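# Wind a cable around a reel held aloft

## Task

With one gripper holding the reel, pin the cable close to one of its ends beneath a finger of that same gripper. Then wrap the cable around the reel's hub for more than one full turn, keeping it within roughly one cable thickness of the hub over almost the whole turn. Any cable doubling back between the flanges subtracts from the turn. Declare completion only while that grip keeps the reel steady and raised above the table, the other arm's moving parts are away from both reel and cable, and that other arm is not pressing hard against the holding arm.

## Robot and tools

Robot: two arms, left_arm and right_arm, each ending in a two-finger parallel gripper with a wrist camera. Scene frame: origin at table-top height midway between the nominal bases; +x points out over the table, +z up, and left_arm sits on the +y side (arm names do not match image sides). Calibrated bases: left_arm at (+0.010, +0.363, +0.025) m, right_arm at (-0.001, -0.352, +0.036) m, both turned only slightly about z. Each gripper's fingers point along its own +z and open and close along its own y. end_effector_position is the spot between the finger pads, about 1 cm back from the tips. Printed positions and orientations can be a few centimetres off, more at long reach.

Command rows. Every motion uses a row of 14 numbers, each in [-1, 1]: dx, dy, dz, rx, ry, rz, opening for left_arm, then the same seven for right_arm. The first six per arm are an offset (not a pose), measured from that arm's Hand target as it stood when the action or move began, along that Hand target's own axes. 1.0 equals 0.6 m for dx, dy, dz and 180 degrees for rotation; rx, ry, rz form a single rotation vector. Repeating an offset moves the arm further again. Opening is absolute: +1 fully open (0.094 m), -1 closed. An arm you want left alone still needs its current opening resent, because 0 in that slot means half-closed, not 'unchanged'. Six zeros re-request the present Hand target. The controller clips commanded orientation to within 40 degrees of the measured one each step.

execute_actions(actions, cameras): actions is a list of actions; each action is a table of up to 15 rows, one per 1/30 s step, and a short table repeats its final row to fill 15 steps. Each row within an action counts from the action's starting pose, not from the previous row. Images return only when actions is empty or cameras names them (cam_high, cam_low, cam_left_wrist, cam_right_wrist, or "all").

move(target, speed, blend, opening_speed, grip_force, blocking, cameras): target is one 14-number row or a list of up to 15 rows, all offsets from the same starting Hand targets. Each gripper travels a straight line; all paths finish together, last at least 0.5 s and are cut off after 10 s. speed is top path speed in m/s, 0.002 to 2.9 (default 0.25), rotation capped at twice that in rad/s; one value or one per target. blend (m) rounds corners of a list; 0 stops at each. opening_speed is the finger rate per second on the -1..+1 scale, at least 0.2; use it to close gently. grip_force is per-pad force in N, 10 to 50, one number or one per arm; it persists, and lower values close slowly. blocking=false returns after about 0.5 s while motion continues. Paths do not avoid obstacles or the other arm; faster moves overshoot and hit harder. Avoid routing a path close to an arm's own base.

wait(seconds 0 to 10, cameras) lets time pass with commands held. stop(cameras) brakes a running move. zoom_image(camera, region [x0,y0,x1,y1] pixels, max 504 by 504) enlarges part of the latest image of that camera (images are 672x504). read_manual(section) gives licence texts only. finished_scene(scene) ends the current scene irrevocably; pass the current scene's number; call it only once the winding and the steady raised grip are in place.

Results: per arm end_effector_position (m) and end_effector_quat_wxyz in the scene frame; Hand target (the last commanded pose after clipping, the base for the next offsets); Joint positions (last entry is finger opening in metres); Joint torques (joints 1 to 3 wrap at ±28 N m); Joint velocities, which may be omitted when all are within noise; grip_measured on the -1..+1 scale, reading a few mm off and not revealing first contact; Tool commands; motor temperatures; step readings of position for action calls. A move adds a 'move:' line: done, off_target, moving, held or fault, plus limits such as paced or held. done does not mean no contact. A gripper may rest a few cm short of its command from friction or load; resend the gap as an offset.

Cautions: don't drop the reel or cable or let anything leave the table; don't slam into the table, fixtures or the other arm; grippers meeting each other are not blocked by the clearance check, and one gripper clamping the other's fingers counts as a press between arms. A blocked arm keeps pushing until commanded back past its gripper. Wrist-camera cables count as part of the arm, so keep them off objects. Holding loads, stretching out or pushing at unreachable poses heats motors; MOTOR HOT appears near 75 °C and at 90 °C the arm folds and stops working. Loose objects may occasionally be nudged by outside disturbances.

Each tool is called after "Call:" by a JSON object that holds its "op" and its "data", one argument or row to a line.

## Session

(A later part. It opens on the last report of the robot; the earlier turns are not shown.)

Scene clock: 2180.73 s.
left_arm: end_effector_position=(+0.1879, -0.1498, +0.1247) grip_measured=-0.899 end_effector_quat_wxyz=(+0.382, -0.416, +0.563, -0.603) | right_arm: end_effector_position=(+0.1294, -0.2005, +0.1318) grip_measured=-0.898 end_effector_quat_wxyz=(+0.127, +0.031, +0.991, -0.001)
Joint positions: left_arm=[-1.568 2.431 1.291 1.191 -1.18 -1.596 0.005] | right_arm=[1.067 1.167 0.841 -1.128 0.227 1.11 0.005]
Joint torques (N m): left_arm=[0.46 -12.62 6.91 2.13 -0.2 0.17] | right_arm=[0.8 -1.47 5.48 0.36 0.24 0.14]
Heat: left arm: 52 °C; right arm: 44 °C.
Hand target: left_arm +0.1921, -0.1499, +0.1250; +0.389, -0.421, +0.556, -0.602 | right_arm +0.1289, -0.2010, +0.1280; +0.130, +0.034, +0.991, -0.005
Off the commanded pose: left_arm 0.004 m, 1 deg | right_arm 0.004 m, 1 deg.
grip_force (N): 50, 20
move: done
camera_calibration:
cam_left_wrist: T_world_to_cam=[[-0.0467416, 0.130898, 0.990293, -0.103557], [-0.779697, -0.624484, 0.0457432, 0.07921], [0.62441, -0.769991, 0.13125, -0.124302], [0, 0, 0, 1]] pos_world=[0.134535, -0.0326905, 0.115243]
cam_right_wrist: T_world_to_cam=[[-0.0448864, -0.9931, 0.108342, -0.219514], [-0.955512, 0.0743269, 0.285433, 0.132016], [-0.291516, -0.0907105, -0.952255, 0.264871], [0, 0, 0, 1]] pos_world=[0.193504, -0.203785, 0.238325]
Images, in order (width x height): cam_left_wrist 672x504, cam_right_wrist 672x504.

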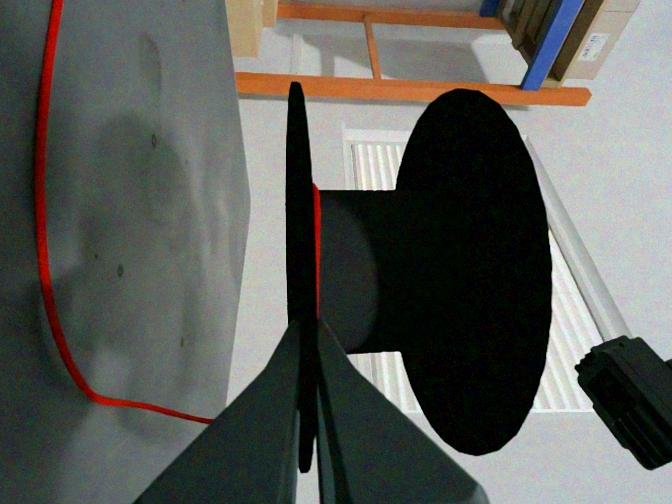

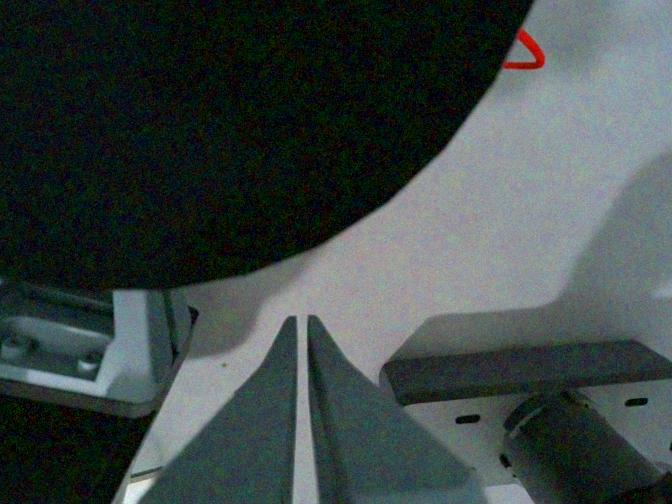

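Call:
{"op": "execute_actions", "data": {
  "actions": []
}}

Call:
{"op": "zoom_image", "data": {
  "camera": "cam_high",
  "region": [180, 40, 430, 220]
}}

Call:
{"op": "zoom_image", "data": {
  "camera": "cam_low",
  "region": [240, 160, 440, 310]
}}

Scene clock: 2188.33 s.
left_arm: end_effector_position=(+0.1879, -0.1498, +0.1247) grip_measured=-0.899 end_effector_quat_wxyz=(+0.382, -0.416, +0.563, -0.603) | right_arm: end_effector_position=(+0.1294, -0.2005, +0.1318) grip_measured=-0.898 end_effector_quat_wxyz=(+0.127, +0.031, +0.991, -0.001)
Joint positions: left_arm=[-1.568 2.431 1.291 1.191 -1.18 -1.596 0.005] | right_arm=[1.067 1.167 0.841 -1.128 0.227 1.11 0.005]
Joint velocities: within noise
Joint torques (N m): left_arm=[0.49 -12.55 6.93 2.14 -0.19 0.14] | right_arm=[0.7 -1.63 5.44 0.37 0.25 0.16]
Motor temperatures (°C): left_arm=[29 52 41 52 28 27 31] | right_arm=[27 35 44 30 29 28 27]
Heat: left arm: 52 °C; right arm: 44 °C.
Hand target: left_arm +0.1921, -0.1499, +0.1250; +0.389, -0.421, +0.556, -0.602 | right_arm +0.1289, -0.2010, +0.1280; +0.130, +0.034, +0.991, -0.005
Tool commands: left_gripper/opening=-1.0 right_gripper/opening=-0.9
Off the commanded pose: left_arm 0.004 m, 1 deg | right_arm 0.004 m, 1 deg.
grip_force (N): 50, 20
camera_calibration:
cam_left_wrist: T_world_to_cam=[[-0.0467416, 0.130898, 0.990293, -0.103557], [-0.779697, -0.624484, 0.0457432, 0.07921], [0.62441, -0.769991, 0.13125, -0.124302], [0, 0, 0, 1]] pos_world=[0.134535, -0.0326905, 0.115243]
cam_right_wrist: T_world_to_cam=[[-0.0448864, -0.9931, 0.108342, -0.219514], [-0.955512, 0.0743269, 0.285433, 0.132016], [-0.291516, -0.0907105, -0.952255, 0.264871], [0, 0, 0, 1]] pos_world=[0.193504, -0.203785, 0.238325]

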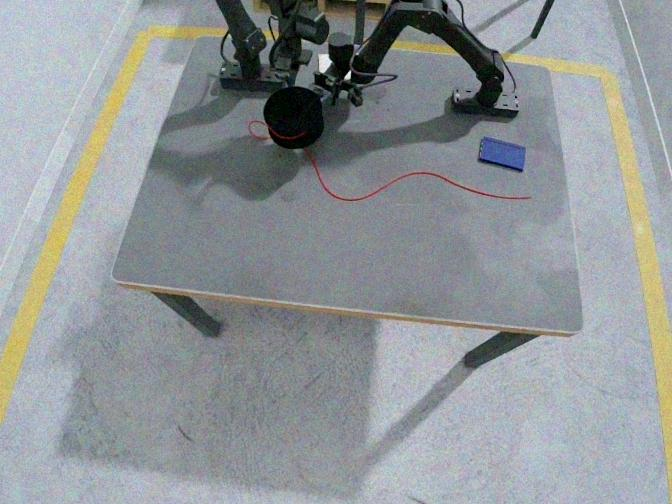

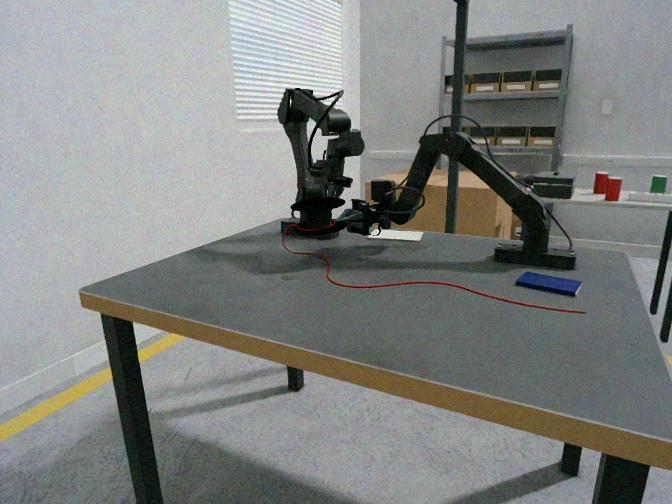

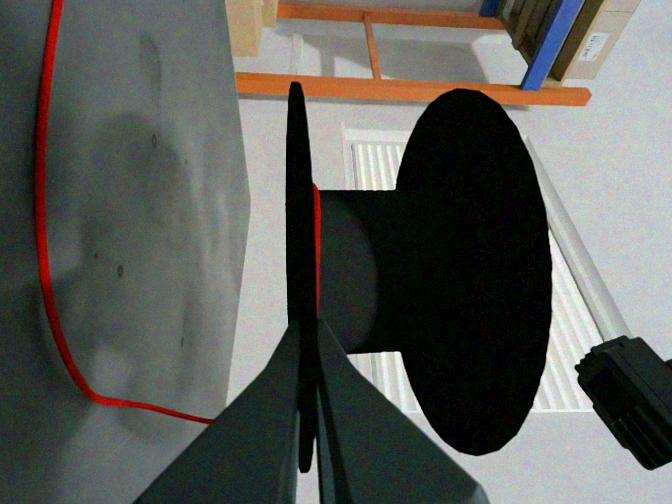

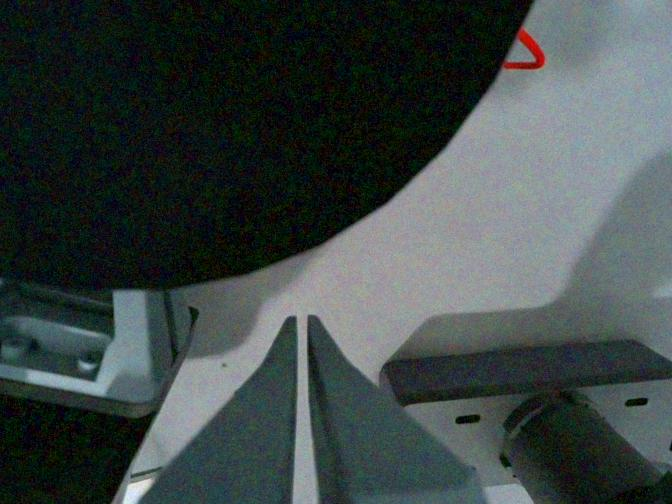

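Scaled by 2.016 from the camera's 672x504 image, which has a finer 960x720 frame.

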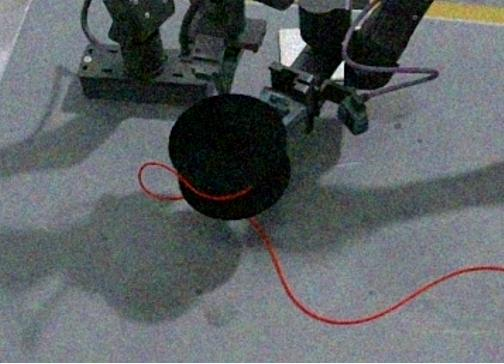

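Scaled by 2.520 from the camera's 672x504 image, which has a finer 960x720 frame.

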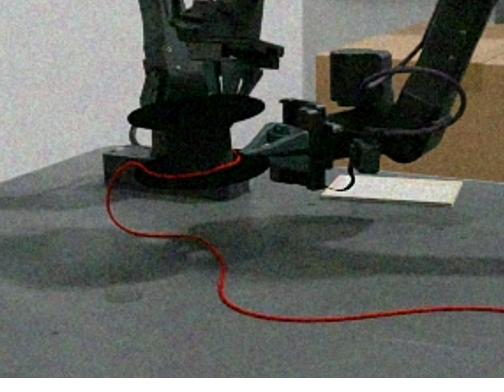

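Call:
{"op": "move", "data": {
  "target": [
    [0,0,0,0,0,0,-1.0,-0.0935,-0.1272,-0.082,-0.0742,-0.0534,-0.2039,-0.9],
    [0,0,0,0,0,0,-1.0,-0.168,-0.1632,0.007,-0.1684,-0.0697,-0.4066,-0.2]
  ],
  "speed": 0.25,
  "blend": [0.03, 0],
  "cameras": ["cam_right_wrist", "cam_low"]
}}

Scene clock: 2344.53 s.
left_arm: end_effector_position=(+0.1879, -0.1498, +0.1247) grip_measured=-0.899 end_effector_quat_wxyz=(+0.382, -0.416, +0.563, -0.603) | right_arm: end_effector_position=(+0.2146, -0.3082, +0.1423) grip_measured=-0.202 end_effector_quat_wxyz=(+0.189, -0.586, +0.773, +0.152)
Joint positions: left_arm=[-1.568 2.431 1.291 1.191 -1.18 -1.596 0.005] | right_arm=[-0.192 1.292 0.905 -1.158 -0.489 -1.488 0.037]
Joint torques (N m): left_arm=[0.49 -12.56 7.05 2.14 -0.21 0.15] | right_arm=[-0.75 -2.21 8.79 -0.02 -0.61 -0.21]
Heat: left arm: 52 °C; right arm: 43 °C.
Hand target: left_arm +0.1921, -0.1499, +0.1250; +0.389, -0.421, +0.556, -0.602 | right_arm +0.2202, -0.3054, +0.1501; +0.205, -0.588, +0.766, +0.158
Off the commanded pose: left_arm 0.004 m, 1 deg | right_arm 0.010 m, 2 deg.
grip_force (N): 50, 20
move: done
camera_calibration:
cam_right_wrist: T_world_to_cam=[[0.955805, -0.275961, 0.1014, -0.316603], [-0.282419, -0.957667, 0.0558043, -0.211321], [0.0817078, -0.0819754, -0.993279, 0.218399], [0, 0, 0, 1]] pos_world=[0.225085, -0.271841, 0.260828]
Images, in order (width x height): cam_low 672x504, cam_right_wrist 672x504.

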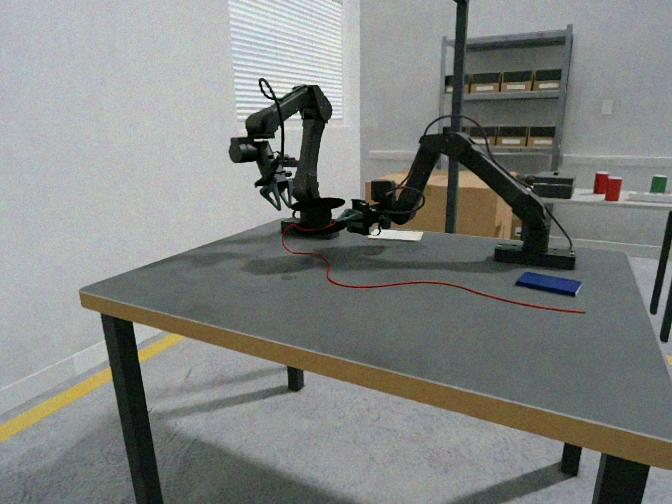

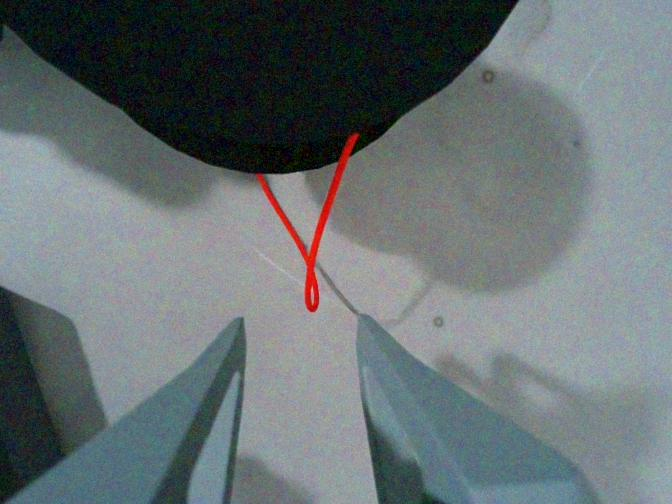

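Call:
{"op": "move", "data": {
  "target": [0,0,0,0,0,0,-1.0,0.004,-0.0105,0.152,0.0319,-0.0555,0.0456,-0.2],
  "speed": 0.15,
  "cameras": ["cam_right_wrist"]
}}

Scene clock: 2366.53 s.
left_arm: end_effector_position=(+0.1879, -0.1498, +0.1247) grip_measured=-0.899 end_effector_quat_wxyz=(+0.382, -0.416, +0.563, -0.603) | right_arm: end_effector_position=(+0.2400, -0.2725, +0.0705) grip_measured=-0.202 end_effector_quat_wxyz=(+0.281, -0.506, +0.798, +0.167)
Joint positions: left_arm=[-1.568 2.431 1.291 1.191 -1.18 -1.596 0.005] | right_arm=[-0.102 1.332 0.544 -0.512 -0.616 -1.151 0.037]
Joint torques (N m): left_arm=[0.53 -12.59 6.95 2.12 -0.19 0.16] | right_arm=[0.66 -2.13 4.9 0.67 -0.67 0.08]
Heat: left arm: 52 °C; right arm: 43 °C.
Hand target: left_arm +0.1921, -0.1499, +0.1250; +0.389, -0.421, +0.556, -0.602 | right_arm +0.2376, -0.2651, +0.0699; +0.288, -0.505, +0.792, +0.184
Off the commanded pose: left_arm 0.004 m, 1 deg | right_arm 0.008 m, 2 deg.
grip_force (N): 50, 20
move: done
camera_calibration:
cam_right_wrist: T_world_to_cam=[[0.881033, -0.45543, 0.127927, -0.356547], [-0.441952, -0.888876, -0.120742, -0.0965599], [0.168701, 0.0498397, -0.984406, 0.162394], [0, 0, 0, 1]] pos_world=[0.244059, -0.256306, 0.193815]
Images, in order (width x height): cam_right_wrist 672x504.

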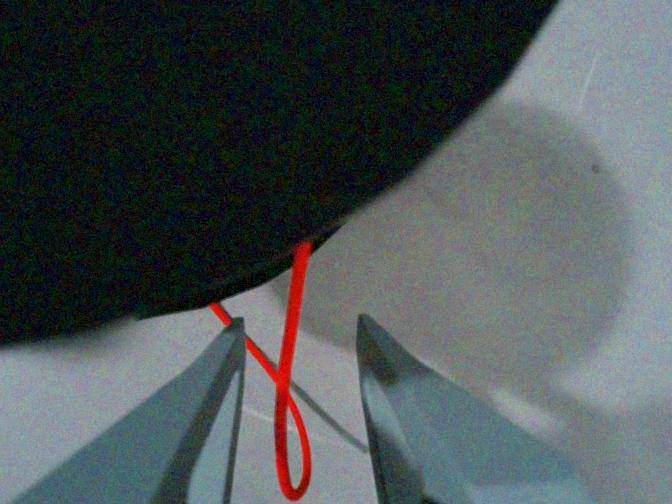

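Call:
{"op": "move", "data": {
  "target": [0,0,0,0,0,0,-1.0,0,0,0,0,0,0,-1.0],
  "grip_force": [50, 25],
  "cameras": ["cam_right_wrist"]
}}

Scene clock: 2374.27 s.
left_arm: end_effector_position=(+0.1879, -0.1498, +0.1247) grip_measured=-0.899 end_effector_quat_wxyz=(+0.382, -0.416, +0.563, -0.603) | right_arm: end_effector_position=(+0.2403, -0.2726, +0.0706) grip_measured=-0.957 end_effector_quat_wxyz=(+0.281, -0.506, +0.798, +0.167)
Joint positions: left_arm=[-1.568 2.431 1.291 1.191 -1.18 -1.596 0.005] | right_arm=[-0.102 1.332 0.544 -0.511 -0.616 -1.15 0.002]
Joint torques (N m): left_arm=[0.46 -12.66 6.91 2.13 -0.21 0.15] | right_arm=[0.58 -2.4 4.79 0.65 -0.66 0.07]
Heat: left arm: 52 °C; right arm: 42 °C.
Hand target: left_arm +0.1921, -0.1499, +0.1250; +0.389, -0.421, +0.556, -0.602 | right_arm +0.2376, -0.2651, +0.0699; +0.288, -0.505, +0.792, +0.184
Off the commanded pose: left_arm 0.004 m, 1 deg | right_arm 0.008 m, 2 deg.
grip_force (N): 50, 25
move: done
camera_calibration:
cam_right_wrist: T_world_to_cam=[[0.880669, -0.455978, 0.128479, -0.356883], [-0.442411, -0.888595, -0.121129, -0.0962125], [0.169398, 0.0498345, -0.984287, 0.162166], [0, 0, 0, 1]] pos_world=[0.24426, -0.256307, 0.193816]
Images, in order (width x height): cam_right_wrist 672x504.

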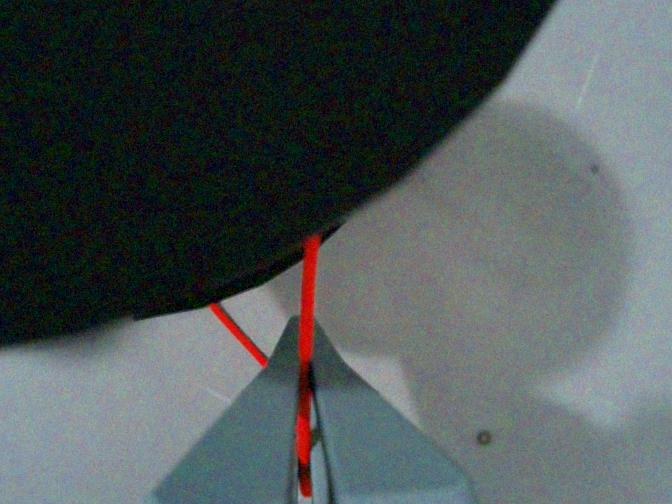

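Call:
{"op": "move", "data": {
  "target": [0,0,0,0,0,0,-1.0,0.0643,-0.0122,-0.0865,0,0.0833,0,-0.933],
  "speed": 0.1,
  "cameras": ["cam_right_wrist", "cam_left_wrist"]
}}

Scene clock: 2391.13 s.
left_arm: end_effector_position=(+0.1815, -0.1624, +0.1241) grip_measured=-0.899 end_effector_quat_wxyz=(+0.361, -0.392, +0.581, -0.615) | right_arm: end_effector_position=(+0.2152, -0.3171, +0.0783) grip_measured=-0.934 end_effector_quat_wxyz=(+0.183, -0.523, +0.822, +0.132)
Joint positions: left_arm=[-1.57 2.431 1.291 1.182 -1.106 -1.596 0.005] | right_arm=[-0.203 1.315 0.667 -0.839 -0.449 -1.322 0.003]
Joint torques (N m): left_arm=[0.5 -12.79 6.9 2.2 -0.95 0.1] | right_arm=[-1.37 -4.21 8.13 0.02 0.01 -0.13]
Heat: left arm: 52 °C; right arm: 42 °C.
Hand target: left_arm +0.1920, -0.1499, +0.1250; +0.389, -0.421, +0.556, -0.602 | right_arm +0.2177, -0.3252, +0.0849; +0.182, -0.525, +0.823, +0.116
Off the commanded pose: left_arm 0.016 m, 6 deg | right_arm 0.011 m, 2 deg.
grip_force (N): 50, 25
move: off_target (left_arm, right_arm)
camera_calibration:
cam_left_wrist: T_world_to_cam=[[-0.0401982, 0.125849, 0.991235, -0.1037], [-0.824932, -0.563943, 0.038145, 0.0852257], [0.5638, -0.816168, 0.126486, -0.125784], [0, 0, 0, 1]] pos_world=[0.137054, -0.0415479, 0.11545]
cam_right_wrist: T_world_to_cam=[[0.901616, -0.423275, 0.0890292, -0.347103], [-0.430504, -0.898096, 0.089948, -0.168136], [0.041884, -0.119426, -0.991959, 0.150572], [0, 0, 0, 1]] pos_world=[0.234265, -0.27994, 0.195387]
Images, in order (width x height): cam_left_wrist 672x504, cam_right_wrist 672x504.

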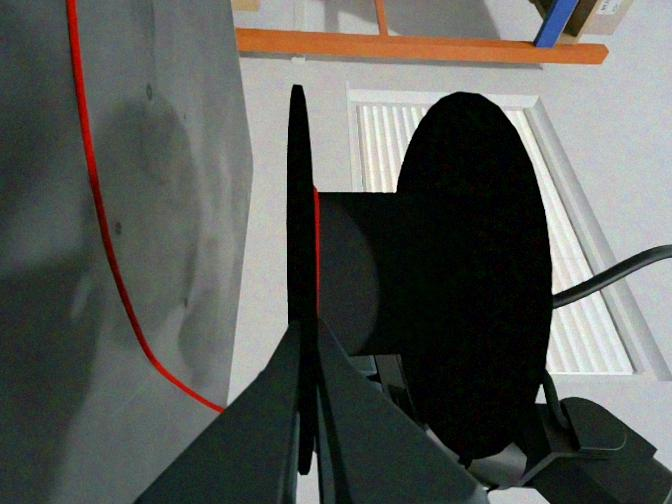

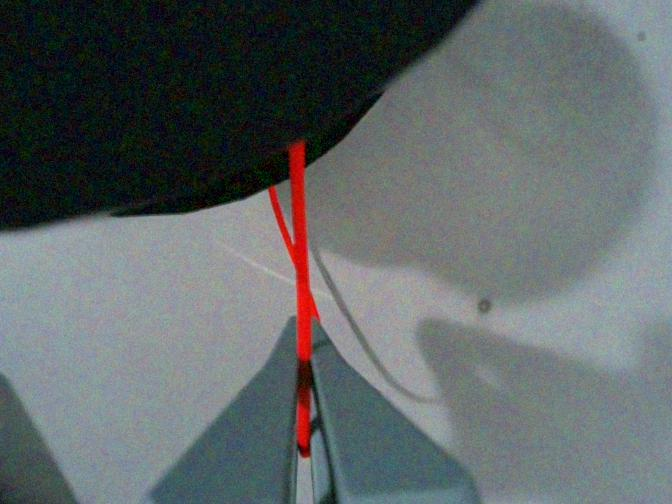

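Call:
{"op": "move", "data": {
  "target": [0,0,0,0,0,0,-1.0,0,0,0,0,0,0,-0.922],
  "speed": 0.05
}}

Call:
{"op": "move", "data": {
  "target": [0,0,0,0,0,0,-1.0,0,0,0,0,0,0,-0.912],
  "speed": 0.05,
  "cameras": ["cam_right_wrist"]
}}

Scene clock: 2397.47 s.
left_arm: end_effector_position=(+0.1831, -0.1586, +0.1237) grip_measured=-0.899 end_effector_quat_wxyz=(+0.369, -0.399, +0.577, -0.610) | right_arm: end_effector_position=(+0.2135, -0.3205, +0.0769) grip_measured=-0.923 end_effector_quat_wxyz=(+0.176, -0.521, +0.825, +0.128)
Joint positions: left_arm=[-1.571 2.431 1.291 1.181 -1.13 -1.596 0.005] | right_arm=[-0.208 1.315 0.667 -0.845 -0.432 -1.323 0.004]
Joint torques (N m): left_arm=[0.73 -12.77 6.91 2.23 -0.71 0.09] | right_arm=[-1.03 -4.21 8.29 -0.01 -0.18 -0.24]
Heat: left arm: 52 °C; right arm: 43 °C.
Hand target: left_arm +0.1921, -0.1499, +0.1250; +0.389, -0.421, +0.556, -0.602 | right_arm +0.2176, -0.3252, +0.0849; +0.182, -0.525, +0.823, +0.116
Off the commanded pose: left_arm 0.012 m, 4 deg | right_arm 0.010 m, 2 deg.
grip_force (N): 50, 25
move: off_target (left_arm)

Scene clock: 2397.97 s.
left_arm: end_effector_position=(+0.1845, -0.1553, +0.1236) grip_measured=-0.899 end_effector_quat_wxyz=(+0.374, -0.405, +0.573, -0.607) | right_arm: end_effector_position=(+0.2126, -0.3223, +0.0762) grip_measured=-0.914 end_effector_quat_wxyz=(+0.172, -0.521, +0.827, +0.125)
Joint positions: left_arm=[-1.571 2.431 1.291 1.181 -1.15 -1.596 0.005] | right_arm=[-0.21 1.315 0.667 -0.848 -0.423 -1.324 0.004]
Joint torques (N m): left_arm=[0.69 -12.64 6.99 2.22 -0.51 0.13] | right_arm=[-1.07 -4.34 8.16 0.07 -0.24 -0.18]
Heat: left arm: 52 °C; right arm: 43 °C.
Hand target: left_arm +0.1921, -0.1499, +0.1250; +0.389, -0.421, +0.556, -0.602 | right_arm +0.2176, -0.3252, +0.0849; +0.182, -0.525, +0.823, +0.116
Off the commanded pose: left_arm 0.009 m, 3 deg | right_arm 0.010 m, 2 deg.
grip_force (N): 50, 25
move: off_target (left_arm)
camera_calibration:
cam_right_wrist: T_world_to_cam=[[0.899476, -0.428308, 0.0865774, -0.347828], [-0.436117, -0.892297, 0.11665, -0.172675], [0.0272905, -0.142682, -0.989392, 0.143432], [0, 0, 0, 1]] pos_world=[0.233642, -0.28259, 0.192168]
Images, in order (width x height): cam_right_wrist 672x504.

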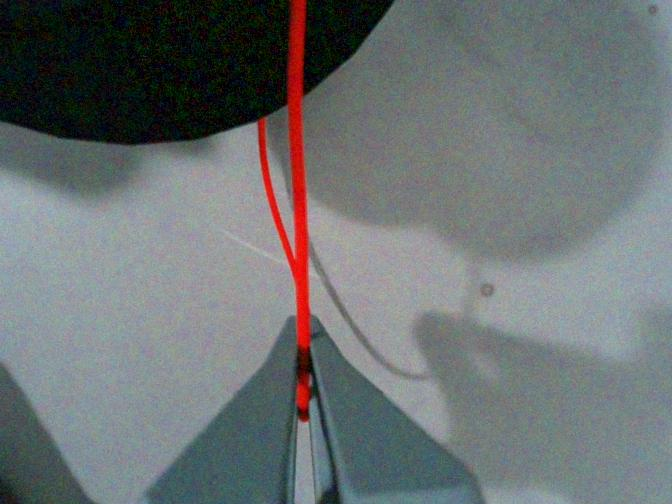

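Call:
{"op": "move", "data": {
  "target": [0,0,0,0,0,0,-1.0,0.0807,0.0015,0.0633,0,0.0833,0,-0.912],
  "speed": 0.12,
  "cameras": ["cam_right_wrist"]
}}

Scene clock: 2410.93 s.
left_arm: end_effector_position=(+0.1817, -0.1613, +0.1100) grip_measured=-0.899 end_effector_quat_wxyz=(+0.376, -0.381, +0.601, -0.594) | right_arm: end_effector_position=(+0.2148, -0.3430, +0.0392) grip_measured=-0.913 end_effector_quat_wxyz=(+0.102, -0.540, +0.834, +0.054)
Joint positions: left_arm=[-1.571 2.442 1.291 1.124 -1.112 -1.596 0.005] | right_arm=[-0.135 1.403 0.619 -0.703 -0.215 -1.281 0.004]
Joint torques (N m): left_arm=[0.65 -13.87 6.82 2.62 -0.91 -0.02] | right_arm=[-0.12 -2.17 4.16 0.15 0.36 0.13]
Heat: left arm: 52 °C; right arm: 43 °C.
Hand target: left_arm +0.1921, -0.1499, +0.1249; +0.389, -0.421, +0.556, -0.602 | right_arm +0.2051, -0.3500, +0.0300; +0.073, -0.536, +0.840, +0.047
Off the commanded pose: left_arm 0.022 m, 7 deg | right_arm 0.015 m, 3 deg.
grip_force (N): 50, 25
move: off_target (left_arm, right_arm)
camera_calibration:
cam_right_wrist: T_world_to_cam=[[0.911484, -0.389258, 0.13295, -0.346462], [-0.411285, -0.857328, 0.30957, -0.18671], [-0.0065212, -0.336848, -0.941536, 0.0425836], [0, 0, 0, 1]] pos_world=[0.239281, -0.280591, 0.143956]
Images, in order (width x height): cam_right_wrist 672x504.

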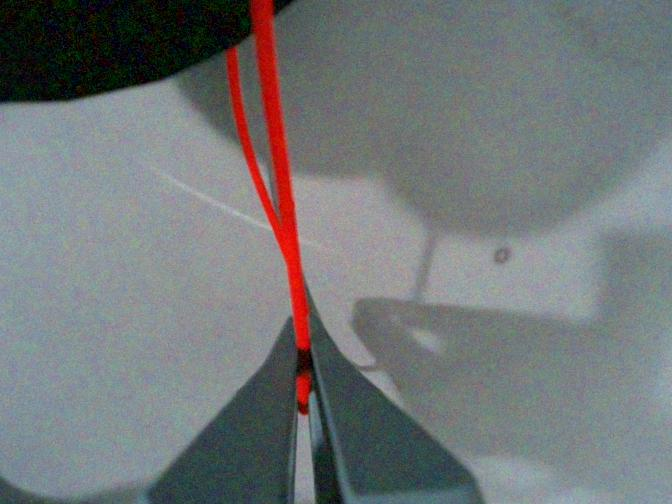

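Call:
{"op": "move", "data": {
  "target": [0,0,0,0,0,0,-1.0,0,0,0,0,0,0,-0.904],
  "speed": 0.05
}}

Call:
{"op": "move", "data": {
  "target": [0,0,0,0,0,0,-1.0,0,0,0,0,0,0,-0.897],
  "speed": 0.05,
  "cameras": ["cam_right_wrist"]
}}

Scene clock: 2419.67 s.
left_arm: end_effector_position=(+0.1830, -0.1586, +0.1091) grip_measured=-0.899 end_effector_quat_wxyz=(+0.382, -0.384, +0.600, -0.589) | right_arm: end_effector_position=(+0.2146, -0.3462, +0.0385) grip_measured=-0.906 end_effector_quat_wxyz=(+0.096, -0.539, +0.835, +0.047)
Joint positions: left_arm=[-1.571 2.442 1.291 1.117 -1.129 -1.596 0.005] | right_arm=[-0.135 1.403 0.619 -0.702 -0.197 -1.278 0.004]
Joint torques (N m): left_arm=[0.7 -13.94 6.8 2.69 -0.8 -0.03] | right_arm=[0.05 -2.22 4.18 0.25 0.19 0.09]
Heat: left arm: 52 °C; right arm: 43 °C.
Hand target: left_arm +0.1921, -0.1499, +0.1250; +0.389, -0.421, +0.556, -0.602 | right_arm +0.2051, -0.3500, +0.0300; +0.073, -0.535, +0.840, +0.047
Off the commanded pose: left_arm 0.020 m, 7 deg | right_arm 0.013 m, 3 deg.
grip_force (N): 50, 25
move: off_target (left_arm, right_arm)

Scene clock: 2420.20 s.
left_arm: end_effector_position=(+0.1843, -0.1554, +0.1084) grip_measured=-0.899 end_effector_quat_wxyz=(+0.389, -0.389, +0.597, -0.584) | right_arm: end_effector_position=(+0.2144, -0.3483, +0.0381) grip_measured=-0.899 end_effector_quat_wxyz=(+0.092, -0.538, +0.837, +0.043)
Joint positions: left_arm=[-1.571 2.442 1.291 1.112 -1.148 -1.596 0.005] | right_arm=[-0.135 1.403 0.619 -0.702 -0.185 -1.276 0.005]
Joint torques (N m): left_arm=[0.68 -14.02 6.74 2.72 -0.59 -0.03] | right_arm=[-0.09 -2.11 4.04 0.18 0.07 0.05]
Heat: left arm: 52 °C; right arm: 43 °C.
Hand target: left_arm +0.1921, -0.1499, +0.1250; +0.389, -0.421, +0.556, -0.602 | right_arm +0.2050, -0.3500, +0.0300; +0.073, -0.536, +0.840, +0.047
Off the commanded pose: left_arm 0.019 m, 6 deg | right_arm 0.012 m, 2 deg.
grip_force (N): 50, 25
move: off_target (left_arm, right_arm)
camera_calibration:
cam_right_wrist: T_world_to_cam=[[0.908938, -0.392671, 0.140149, -0.348838], [-0.416713, -0.844698, 0.335911, -0.186527], [-0.0135187, -0.363724, -0.931409, 0.0315819], [0, 0, 0, 1]] pos_world=[0.239771, -0.28305, 0.140961]
Images, in order (width x height): cam_right_wrist 672x504.

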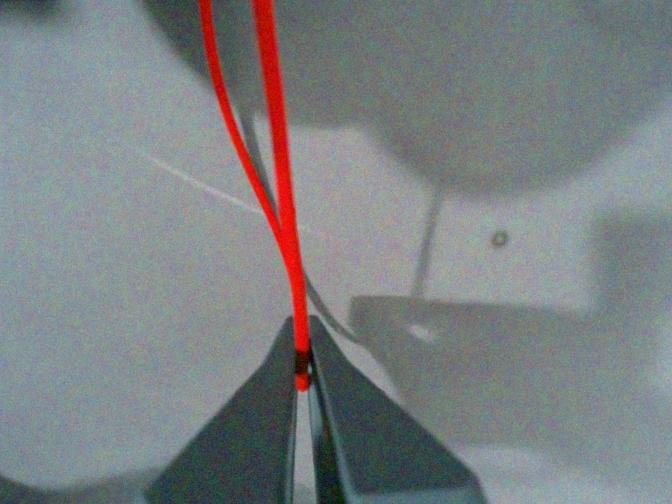

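Call:
{"op": "execute_actions", "data": {
  "actions": []
}}

Scene clock: 2442.07 s.
left_arm: end_effector_position=(+0.1844, -0.1553, +0.1084) grip_measured=-0.899 end_effector_quat_wxyz=(+0.389, -0.389, +0.597, -0.583) | right_arm: end_effector_position=(+0.2144, -0.3483, +0.0381) grip_measured=-0.899 end_effector_quat_wxyz=(+0.092, -0.538, +0.837, +0.042)
Joint positions: left_arm=[-1.571 2.442 1.291 1.111 -1.148 -1.596 0.005] | right_arm=[-0.135 1.403 0.619 -0.702 -0.185 -1.276 0.005]
Joint velocities: within noise
Joint torques (N m): left_arm=[0.66 -14.04 6.65 2.71 -0.59 -0.02] | right_arm=[0.06 -2.04 4.1 0.2 0.03 0.04]
Motor temperatures (°C): left_arm=[28 51 40 56 29 27 31] | right_arm=[27 32 42 30 29 28 27]
Heat: left arm: 56 °C; right arm: 42 °C.
Hand target: left_arm +0.1921, -0.1499, +0.1250; +0.389, -0.421, +0.556, -0.602 | right_arm +0.2050, -0.3500, +0.0300; +0.073, -0.536, +0.840, +0.047
Tool commands: left_gripper/opening=-1.0 right_gripper/opening=-0.897
Off the commanded pose: left_arm 0.019 m, 6 deg | right_arm 0.012 m, 2 deg.
grip_force (N): 50, 25
camera_calibration:
cam_left_wrist: T_world_to_cam=[[-0.0423848, 0.042906, 0.99818, -0.102211], [-0.80068, -0.599035, -0.00824947, 0.0873304], [0.597591, -0.799573, 0.0597439, -0.116126], [0, 0, 0, 1]] pos_world=[0.134988, -0.0361521, 0.109683]
cam_right_wrist: T_world_to_cam=[[0.90894, -0.392634, 0.140236, -0.348866], [-0.416704, -0.844536, 0.336328, -0.186594], [-0.0136195, -0.364138, -0.931245, 0.031336], [0, 0, 0, 1]] pos_world=[0.23977, -0.283151, 0.140862]

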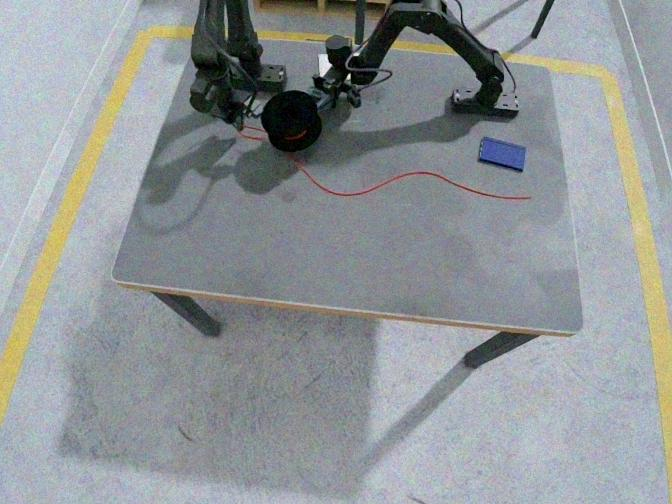

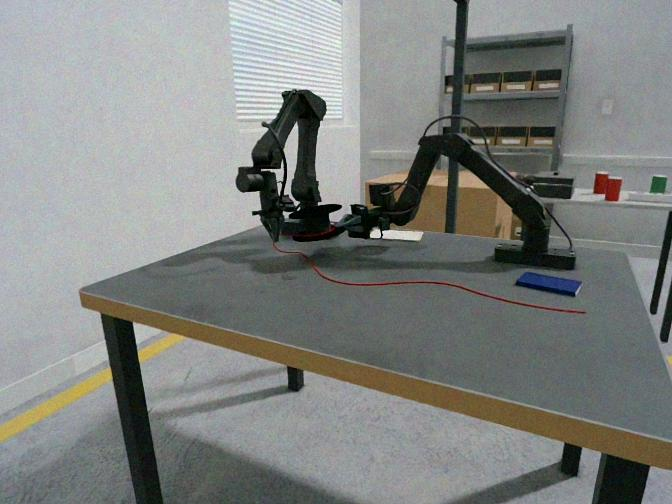

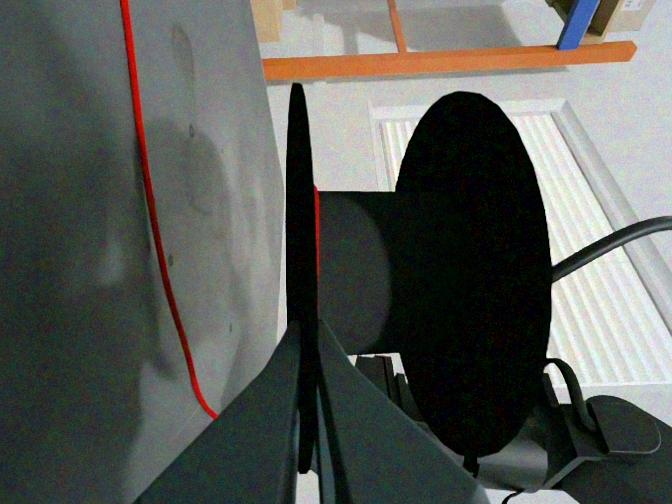

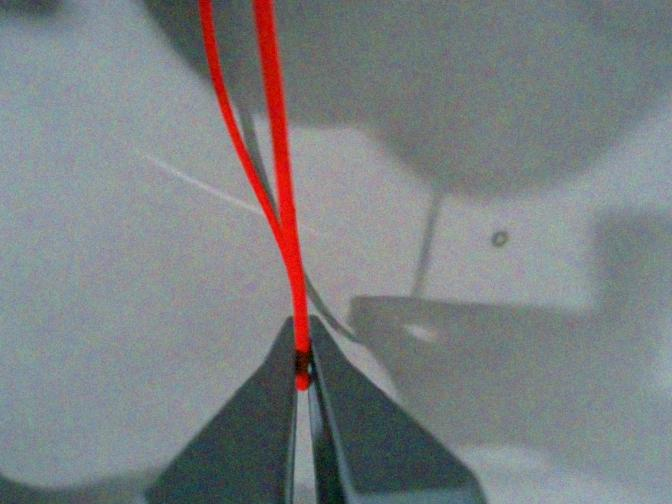

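Call:
{"op": "zoom_image", "data": {
  "camera": "cam_right_wrist",
  "region": [200, 180, 400, 420]
}}

Call:
{"op": "zoom_image", "data": {
  "camera": "cam_low",
  "region": [220, 80, 460, 300]
}}

Scaled by 2.100 from the camera's 672x504 image, which has a finer 960x720 frame.

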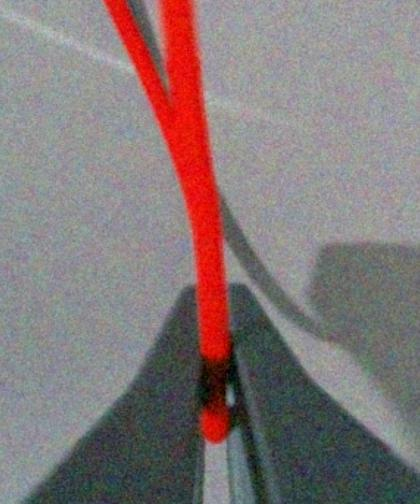

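Scaled by 2.100 from the camera's 672x504 image, which has a finer 960x720 frame.

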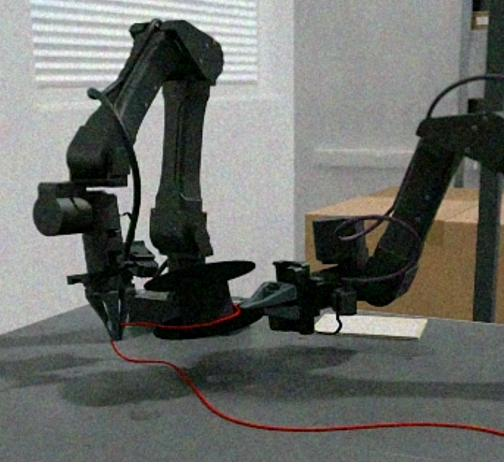

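Call:
{"op": "move", "data": {
  "target": [0,0,0,0,0,0,-1.0,0,0,0,0,0,0,-0.8],
  "opening_speed": 0.2,
  "cameras": ["cam_right_wrist","cam_high"]
}}

Scene clock: 2495.97 s.
left_arm: end_effector_position=(+0.1849, -0.1542, +0.1083) grip_measured=-0.899 end_effector_quat_wxyz=(+0.392, -0.391, +0.596, -0.582) | right_arm: end_effector_position=(+0.2144, -0.3489, +0.0380) grip_measured=-0.802 end_effector_quat_wxyz=(+0.091, -0.538, +0.837, +0.041)
Joint positions: left_arm=[-1.571 2.442 1.291 1.11 -1.155 -1.596 0.005] | right_arm=[-0.135 1.403 0.619 -0.702 -0.182 -1.275 0.009]
Joint torques (N m): left_arm=[0.69 -14.01 6.69 2.74 -0.52 -0.02] | right_arm=[-0.05 -2.26 4.27 0.19 0.07 0.04]
Motor temperatures (°C): left_arm=[28 52 40 58 29 27 31] | right_arm=[27 32 41 30 29 28 27]
Heat: left arm: 58 °C; right arm: 41 °C.
Hand target: left_arm +0.1921, -0.1499, +0.1250; +0.389, -0.421, +0.556, -0.602 | right_arm +0.2051, -0.3500, +0.0300; +0.074, -0.536, +0.840, +0.047
Off the commanded pose: left_arm 0.019 m, 6 deg | right_arm 0.012 m, 2 deg.
grip_force (N): 50, 25
move: off_target (left_arm, right_arm)
camera_calibration:
cam_right_wrist: T_world_to_cam=[[0.908572, -0.393122, 0.141254, -0.349293], [-0.41749, -0.843132, 0.338866, -0.186388], [-0.0141197, -0.366856, -0.930171, 0.0302773], [0, 0, 0, 1]] pos_world=[0.23997, -0.283357, 0.140663]
Images, in order (width x height): cam_high 672x504, cam_right_wrist 672x504.

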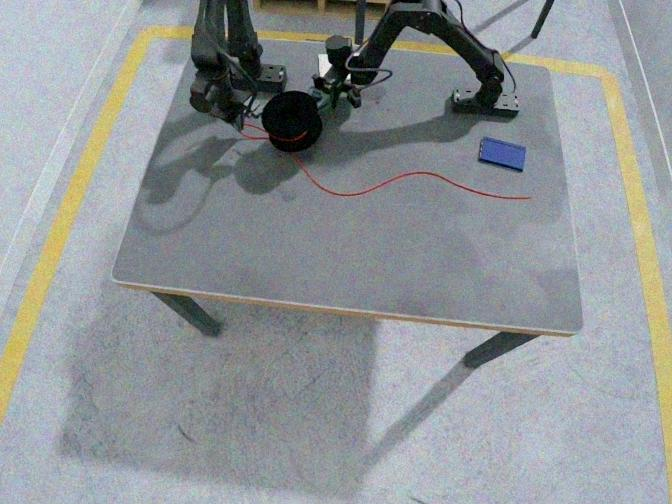

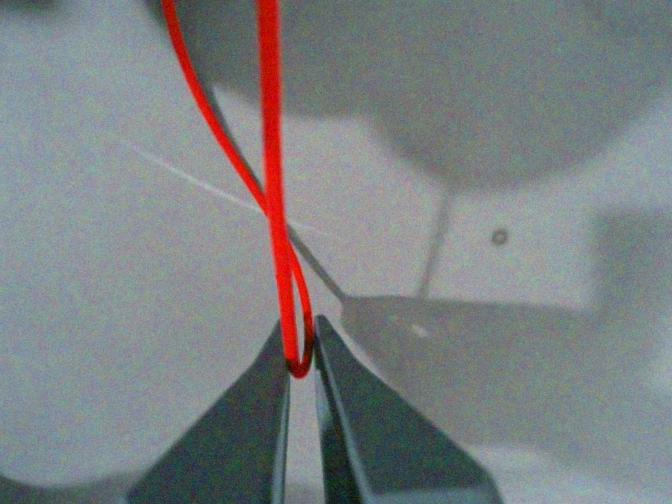

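Call:
{"op": "move", "data": {
  "target": [
    [0,0,0,0,0,0,-1.0,0,0,0,0,0,0,-0.5],
    [0,0,0,0,0,0,-1.0,0.0,0,-0.1,0,0,0,-0.5]
  ],
  "opening_speed": 0.5,
  "speed": 0.1,
  "cameras": ["cam_right_wrist","cam_high","cam_left_wrist"]
}}

Scene clock: 2510.13 s.
left_arm: end_effector_position=(+0.1864, -0.1507, +0.1163) grip_measured=-0.899 end_effector_quat_wxyz=(+0.387, -0.408, +0.575, -0.595) | right_arm: end_effector_position=(+0.1959, -0.3589, +0.0809) grip_measured=-0.502 end_effector_quat_wxyz=(+0.061, -0.532, +0.843, +0.051)
Joint positions: left_arm=[-1.571 2.442 1.291 1.167 -1.177 -1.597 0.005] | right_arm=[-0.178 1.305 0.74 -0.985 -0.159 -1.308 0.023]
Joint torques (N m): left_arm=[0.76 -13.53 6.8 2.33 -0.25 0.14] | right_arm=[-0.68 -3.66 8.18 -0.04 -0.18 -0.25]
Motor temperatures (°C): left_arm=[28 52 40 58 29 27 31] | right_arm=[27 32 41 30 29 28 27]
Heat: left arm: 58 °C; right arm: 41 °C.
Hand target: left_arm +0.1921, -0.1498, +0.1249; +0.389, -0.421, +0.556, -0.602 | right_arm +0.2007, -0.3595, +0.0891; +0.073, -0.535, +0.840, +0.047
Off the commanded pose: left_arm 0.010 m, 3 deg | right_arm 0.009 m, 2 deg.
grip_force (N): 50, 25
move: off_target (left_arm)
camera_calibration:
cam_left_wrist: T_world_to_cam=[[-0.0451143, 0.0982556, 0.994138, -0.100869], [-0.783233, -0.62119, 0.0258519, 0.0811775], [0.620089, -0.777476, 0.104982, -0.120166], [0, 0, 0, 1]] pos_world=[0.133544, -0.0330882, 0.110795]
cam_right_wrist: T_world_to_cam=[[0.910806, -0.402778, 0.0905671, -0.342278], [-0.405714, -0.832721, 0.376791, -0.218791], [-0.0763459, -0.379927, -0.92186, 0.0730525], [0, 0, 0, 1]] pos_world=[0.22856, -0.2923, 0.180782]
Images, in order (width x height): cam_high 672x504, cam_left_wrist 672x504, cam_right_wrist 672x504.

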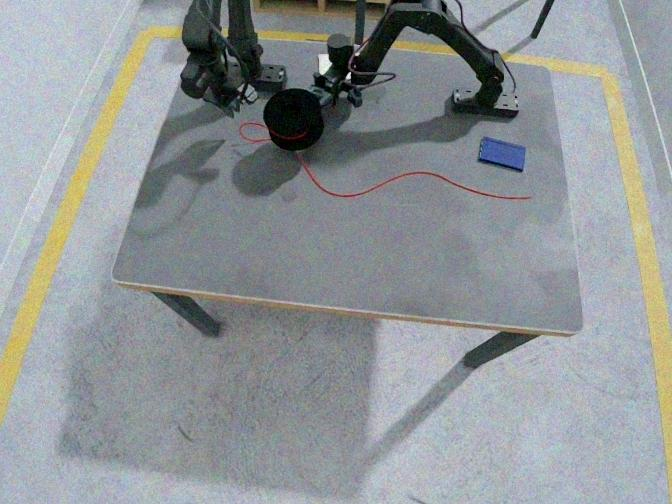

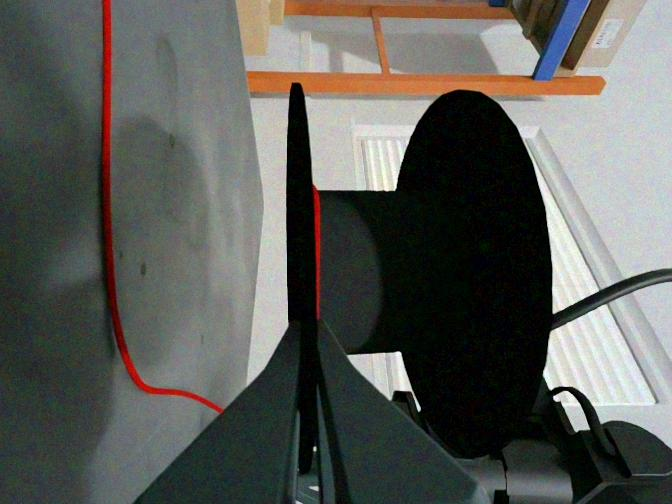

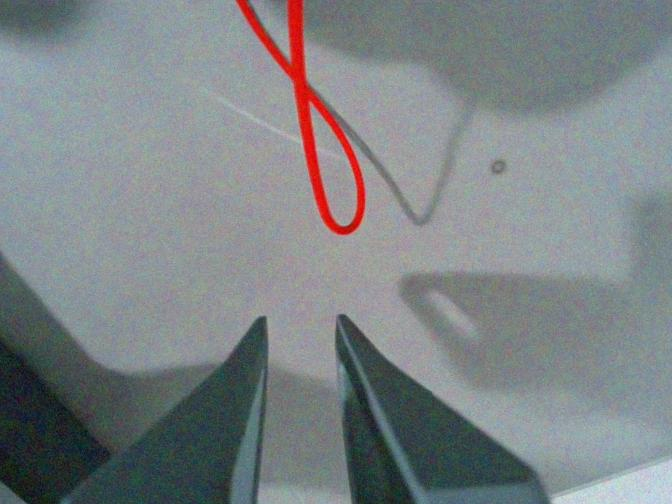

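Call:
{"op": "zoom_image", "data": {
  "camera": "cam_high",
  "region": [200, 80, 340, 185]
}}

Call:
{"op": "zoom_image", "data": {
  "camera": "cam_right_wrist",
  "region": [220, 0, 420, 250]
}}

Scaled by 3.600 from the camera's 672x504 image, which has a finer 960x720 frame.

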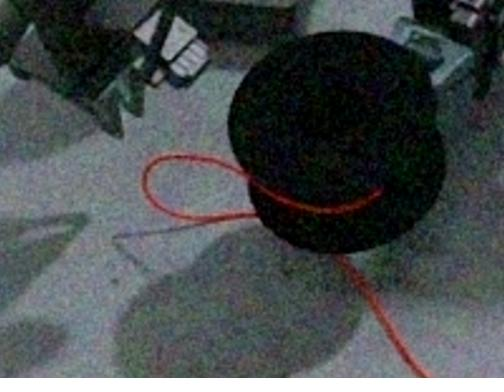

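Scaled by 2.016 from the camera's 672x504 image, which has a finer 960x720 frame.

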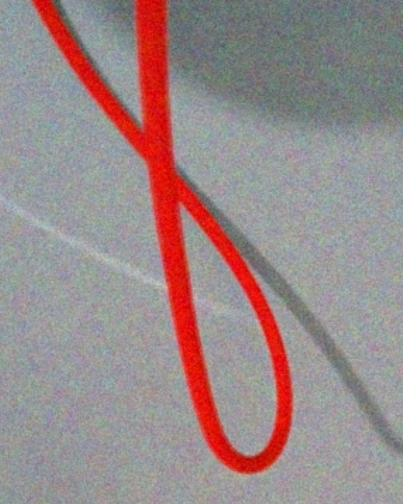

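Call:
{"op": "move", "data": {
  "target": [0,0,0,0,0,0,-1.0,-0.0776,-0.035,0.0086,0,0,0,-0.65],
  "speed": 0.12,
  "cameras": ["cam_right_wrist"]
}}

Scene clock: 2540.40 s.
left_arm: end_effector_position=(+0.1864, -0.1507, +0.1164) grip_measured=-0.899 end_effector_quat_wxyz=(+0.387, -0.408, +0.575, -0.595) | right_arm: end_effector_position=(+0.2297, -0.3289, +0.0877) grip_measured=-0.648 end_effector_quat_wxyz=(+0.061, -0.536, +0.841, +0.050)
Joint positions: left_arm=[-1.571 2.442 1.291 1.167 -1.177 -1.597 0.005] | right_arm=[-0.015 1.416 0.854 -0.962 -0.151 -1.152 0.017]
Joint torques (N m): left_arm=[0.65 -13.48 6.82 2.35 -0.27 0.14] | right_arm=[0.55 -3.25 8.43 0.19 -0.19 0.06]
Heat: left arm: 54 °C; right arm: 43 °C.
Hand target: left_arm +0.1921, -0.1499, +0.1250; +0.389, -0.421, +0.556, -0.602 | right_arm +0.2394, -0.3260, +0.0920; +0.073, -0.536, +0.840, +0.047
Off the commanded pose: left_arm 0.010 m, 3 deg | right_arm 0.011 m, 1 deg.
grip_force (N): 50, 25
move: off_target (left_arm, right_arm)
camera_calibration:
cam_right_wrist: T_world_to_cam=[[0.914554, -0.393611, 0.0930632, -0.35966], [-0.398156, -0.835661, 0.378343, -0.185436], [-0.0711508, -0.383069, -0.920975, 0.0909422], [0, 0, 0, 1]] pos_world=[0.261567, -0.261691, 0.187385]
Images, in order (width x height): cam_right_wrist 672x504.

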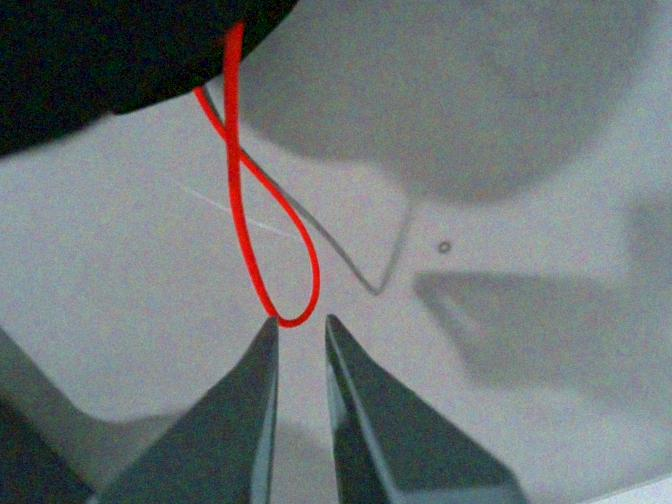

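Call:
{"op": "move", "data": {
  "target": [0,0,0,0,0,0,-1.0,0.0099,0.0071,0.0754,0,0,0,-0.65],
  "speed": 0.12,
  "cameras": ["cam_right_wrist"]
}}

Scene clock: 2549.47 s.
left_arm: end_effector_position=(+0.1865, -0.1502, +0.1131) grip_measured=-0.899 end_effector_quat_wxyz=(+0.392, -0.405, +0.580, -0.589) | right_arm: end_effector_position=(+0.2400, -0.3254, +0.0526) grip_measured=-0.648 end_effector_quat_wxyz=(+0.078, -0.537, +0.839, +0.040)
Joint positions: left_arm=[-1.571 2.444 1.291 1.153 -1.179 -1.594 0.005] | right_arm=[0 1.479 0.754 -0.758 -0.151 -1.136 0.017]
Joint torques (N m): left_arm=[0.7 -13.86 6.82 2.44 -0.26 0.09] | right_arm=[0.61 -3.25 4.67 0.36 -0.11 0.06]
Heat: left arm: 54 °C; right arm: 43 °C.
Hand target: left_arm +0.1921, -0.1498, +0.1249; +0.389, -0.421, +0.556, -0.602 | right_arm +0.2364, -0.3224, +0.0465; +0.073, -0.535, +0.840, +0.047
Off the commanded pose: left_arm 0.013 m, 4 deg | right_arm 0.008 m, 1 deg.
grip_force (N): 50, 25
move: off_target (left_arm)
camera_calibration:
cam_right_wrist: T_world_to_cam=[[0.910044, -0.39418, 0.128229, -0.365331], [-0.412995, -0.8358, 0.361764, -0.160769], [-0.0354267, -0.382179, -0.923409, 0.0525585], [0, 0, 0, 1]] pos_world=[0.267933, -0.25829, 0.153539]
Images, in order (width x height): cam_right_wrist 672x504.

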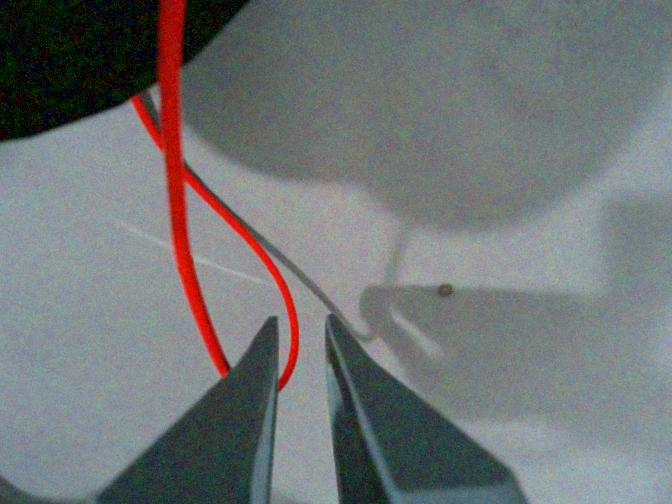

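Call:
{"op": "move", "data": {
  "target": [0,0,0,0,0,0,-1.0,0.0005,0.0057,0.0513,0,0,0,-0.65],
  "speed": 0.1,
  "cameras": ["cam_right_wrist"]
}}

Scene clock: 2554.83 s.
left_arm: end_effector_position=(+0.1897, -0.1465, +0.0992) grip_measured=-0.899 end_effector_quat_wxyz=(+0.413, -0.393, +0.600, -0.561) | right_arm: end_effector_position=(+0.2471, -0.3188, +0.0263) grip_measured=-0.648 end_effector_quat_wxyz=(+0.093, -0.532, +0.841, +0.037)
Joint positions: left_arm=[-1.566 2.452 1.291 1.08 -1.192 -1.591 0.005] | right_arm=[0.021 1.544 0.687 -0.592 -0.159 -1.102 0.017]
Joint torques (N m): left_arm=[0.2 -15.41 6.31 2.92 -0.17 -0.1] | right_arm=[0.9 -2.77 3.84 0.29 -0.07 0.05]
Heat: left arm: 54 °C; right arm: 42 °C.
Hand target: left_arm +0.1920, -0.1499, +0.1249; +0.389, -0.421, +0.556, -0.602 | right_arm +0.2354, -0.3164, +0.0161; +0.073, -0.535, +0.840, +0.047
Off the commanded pose: left_arm 0.026 m, 8 deg | right_arm 0.016 m, 3 deg.
grip_force (N): 50, 25
move: off_target (left_arm, right_arm)
camera_calibration:
cam_right_wrist: T_world_to_cam=[[0.901567, -0.406249, 0.148789, -0.368196], [-0.432412, -0.834993, 0.340304, -0.137118], [-0.0140102, -0.371145, -0.928469, 0.0293262], [0, 0, 0, 1]] pos_world=[0.273073, -0.253188, 0.128674]
Images, in order (width x height): cam_right_wrist 672x504.

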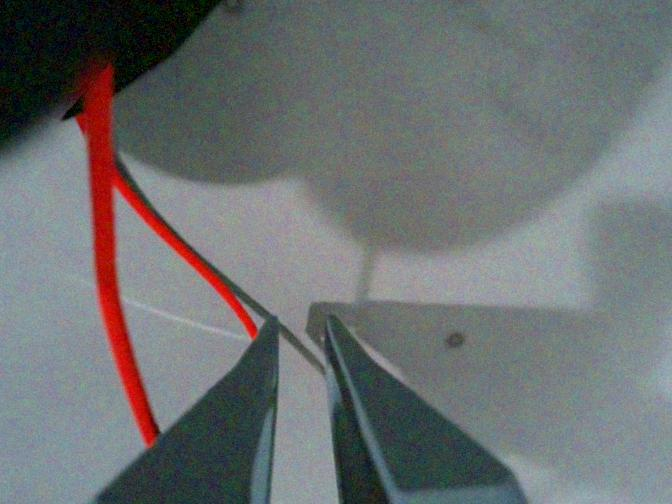

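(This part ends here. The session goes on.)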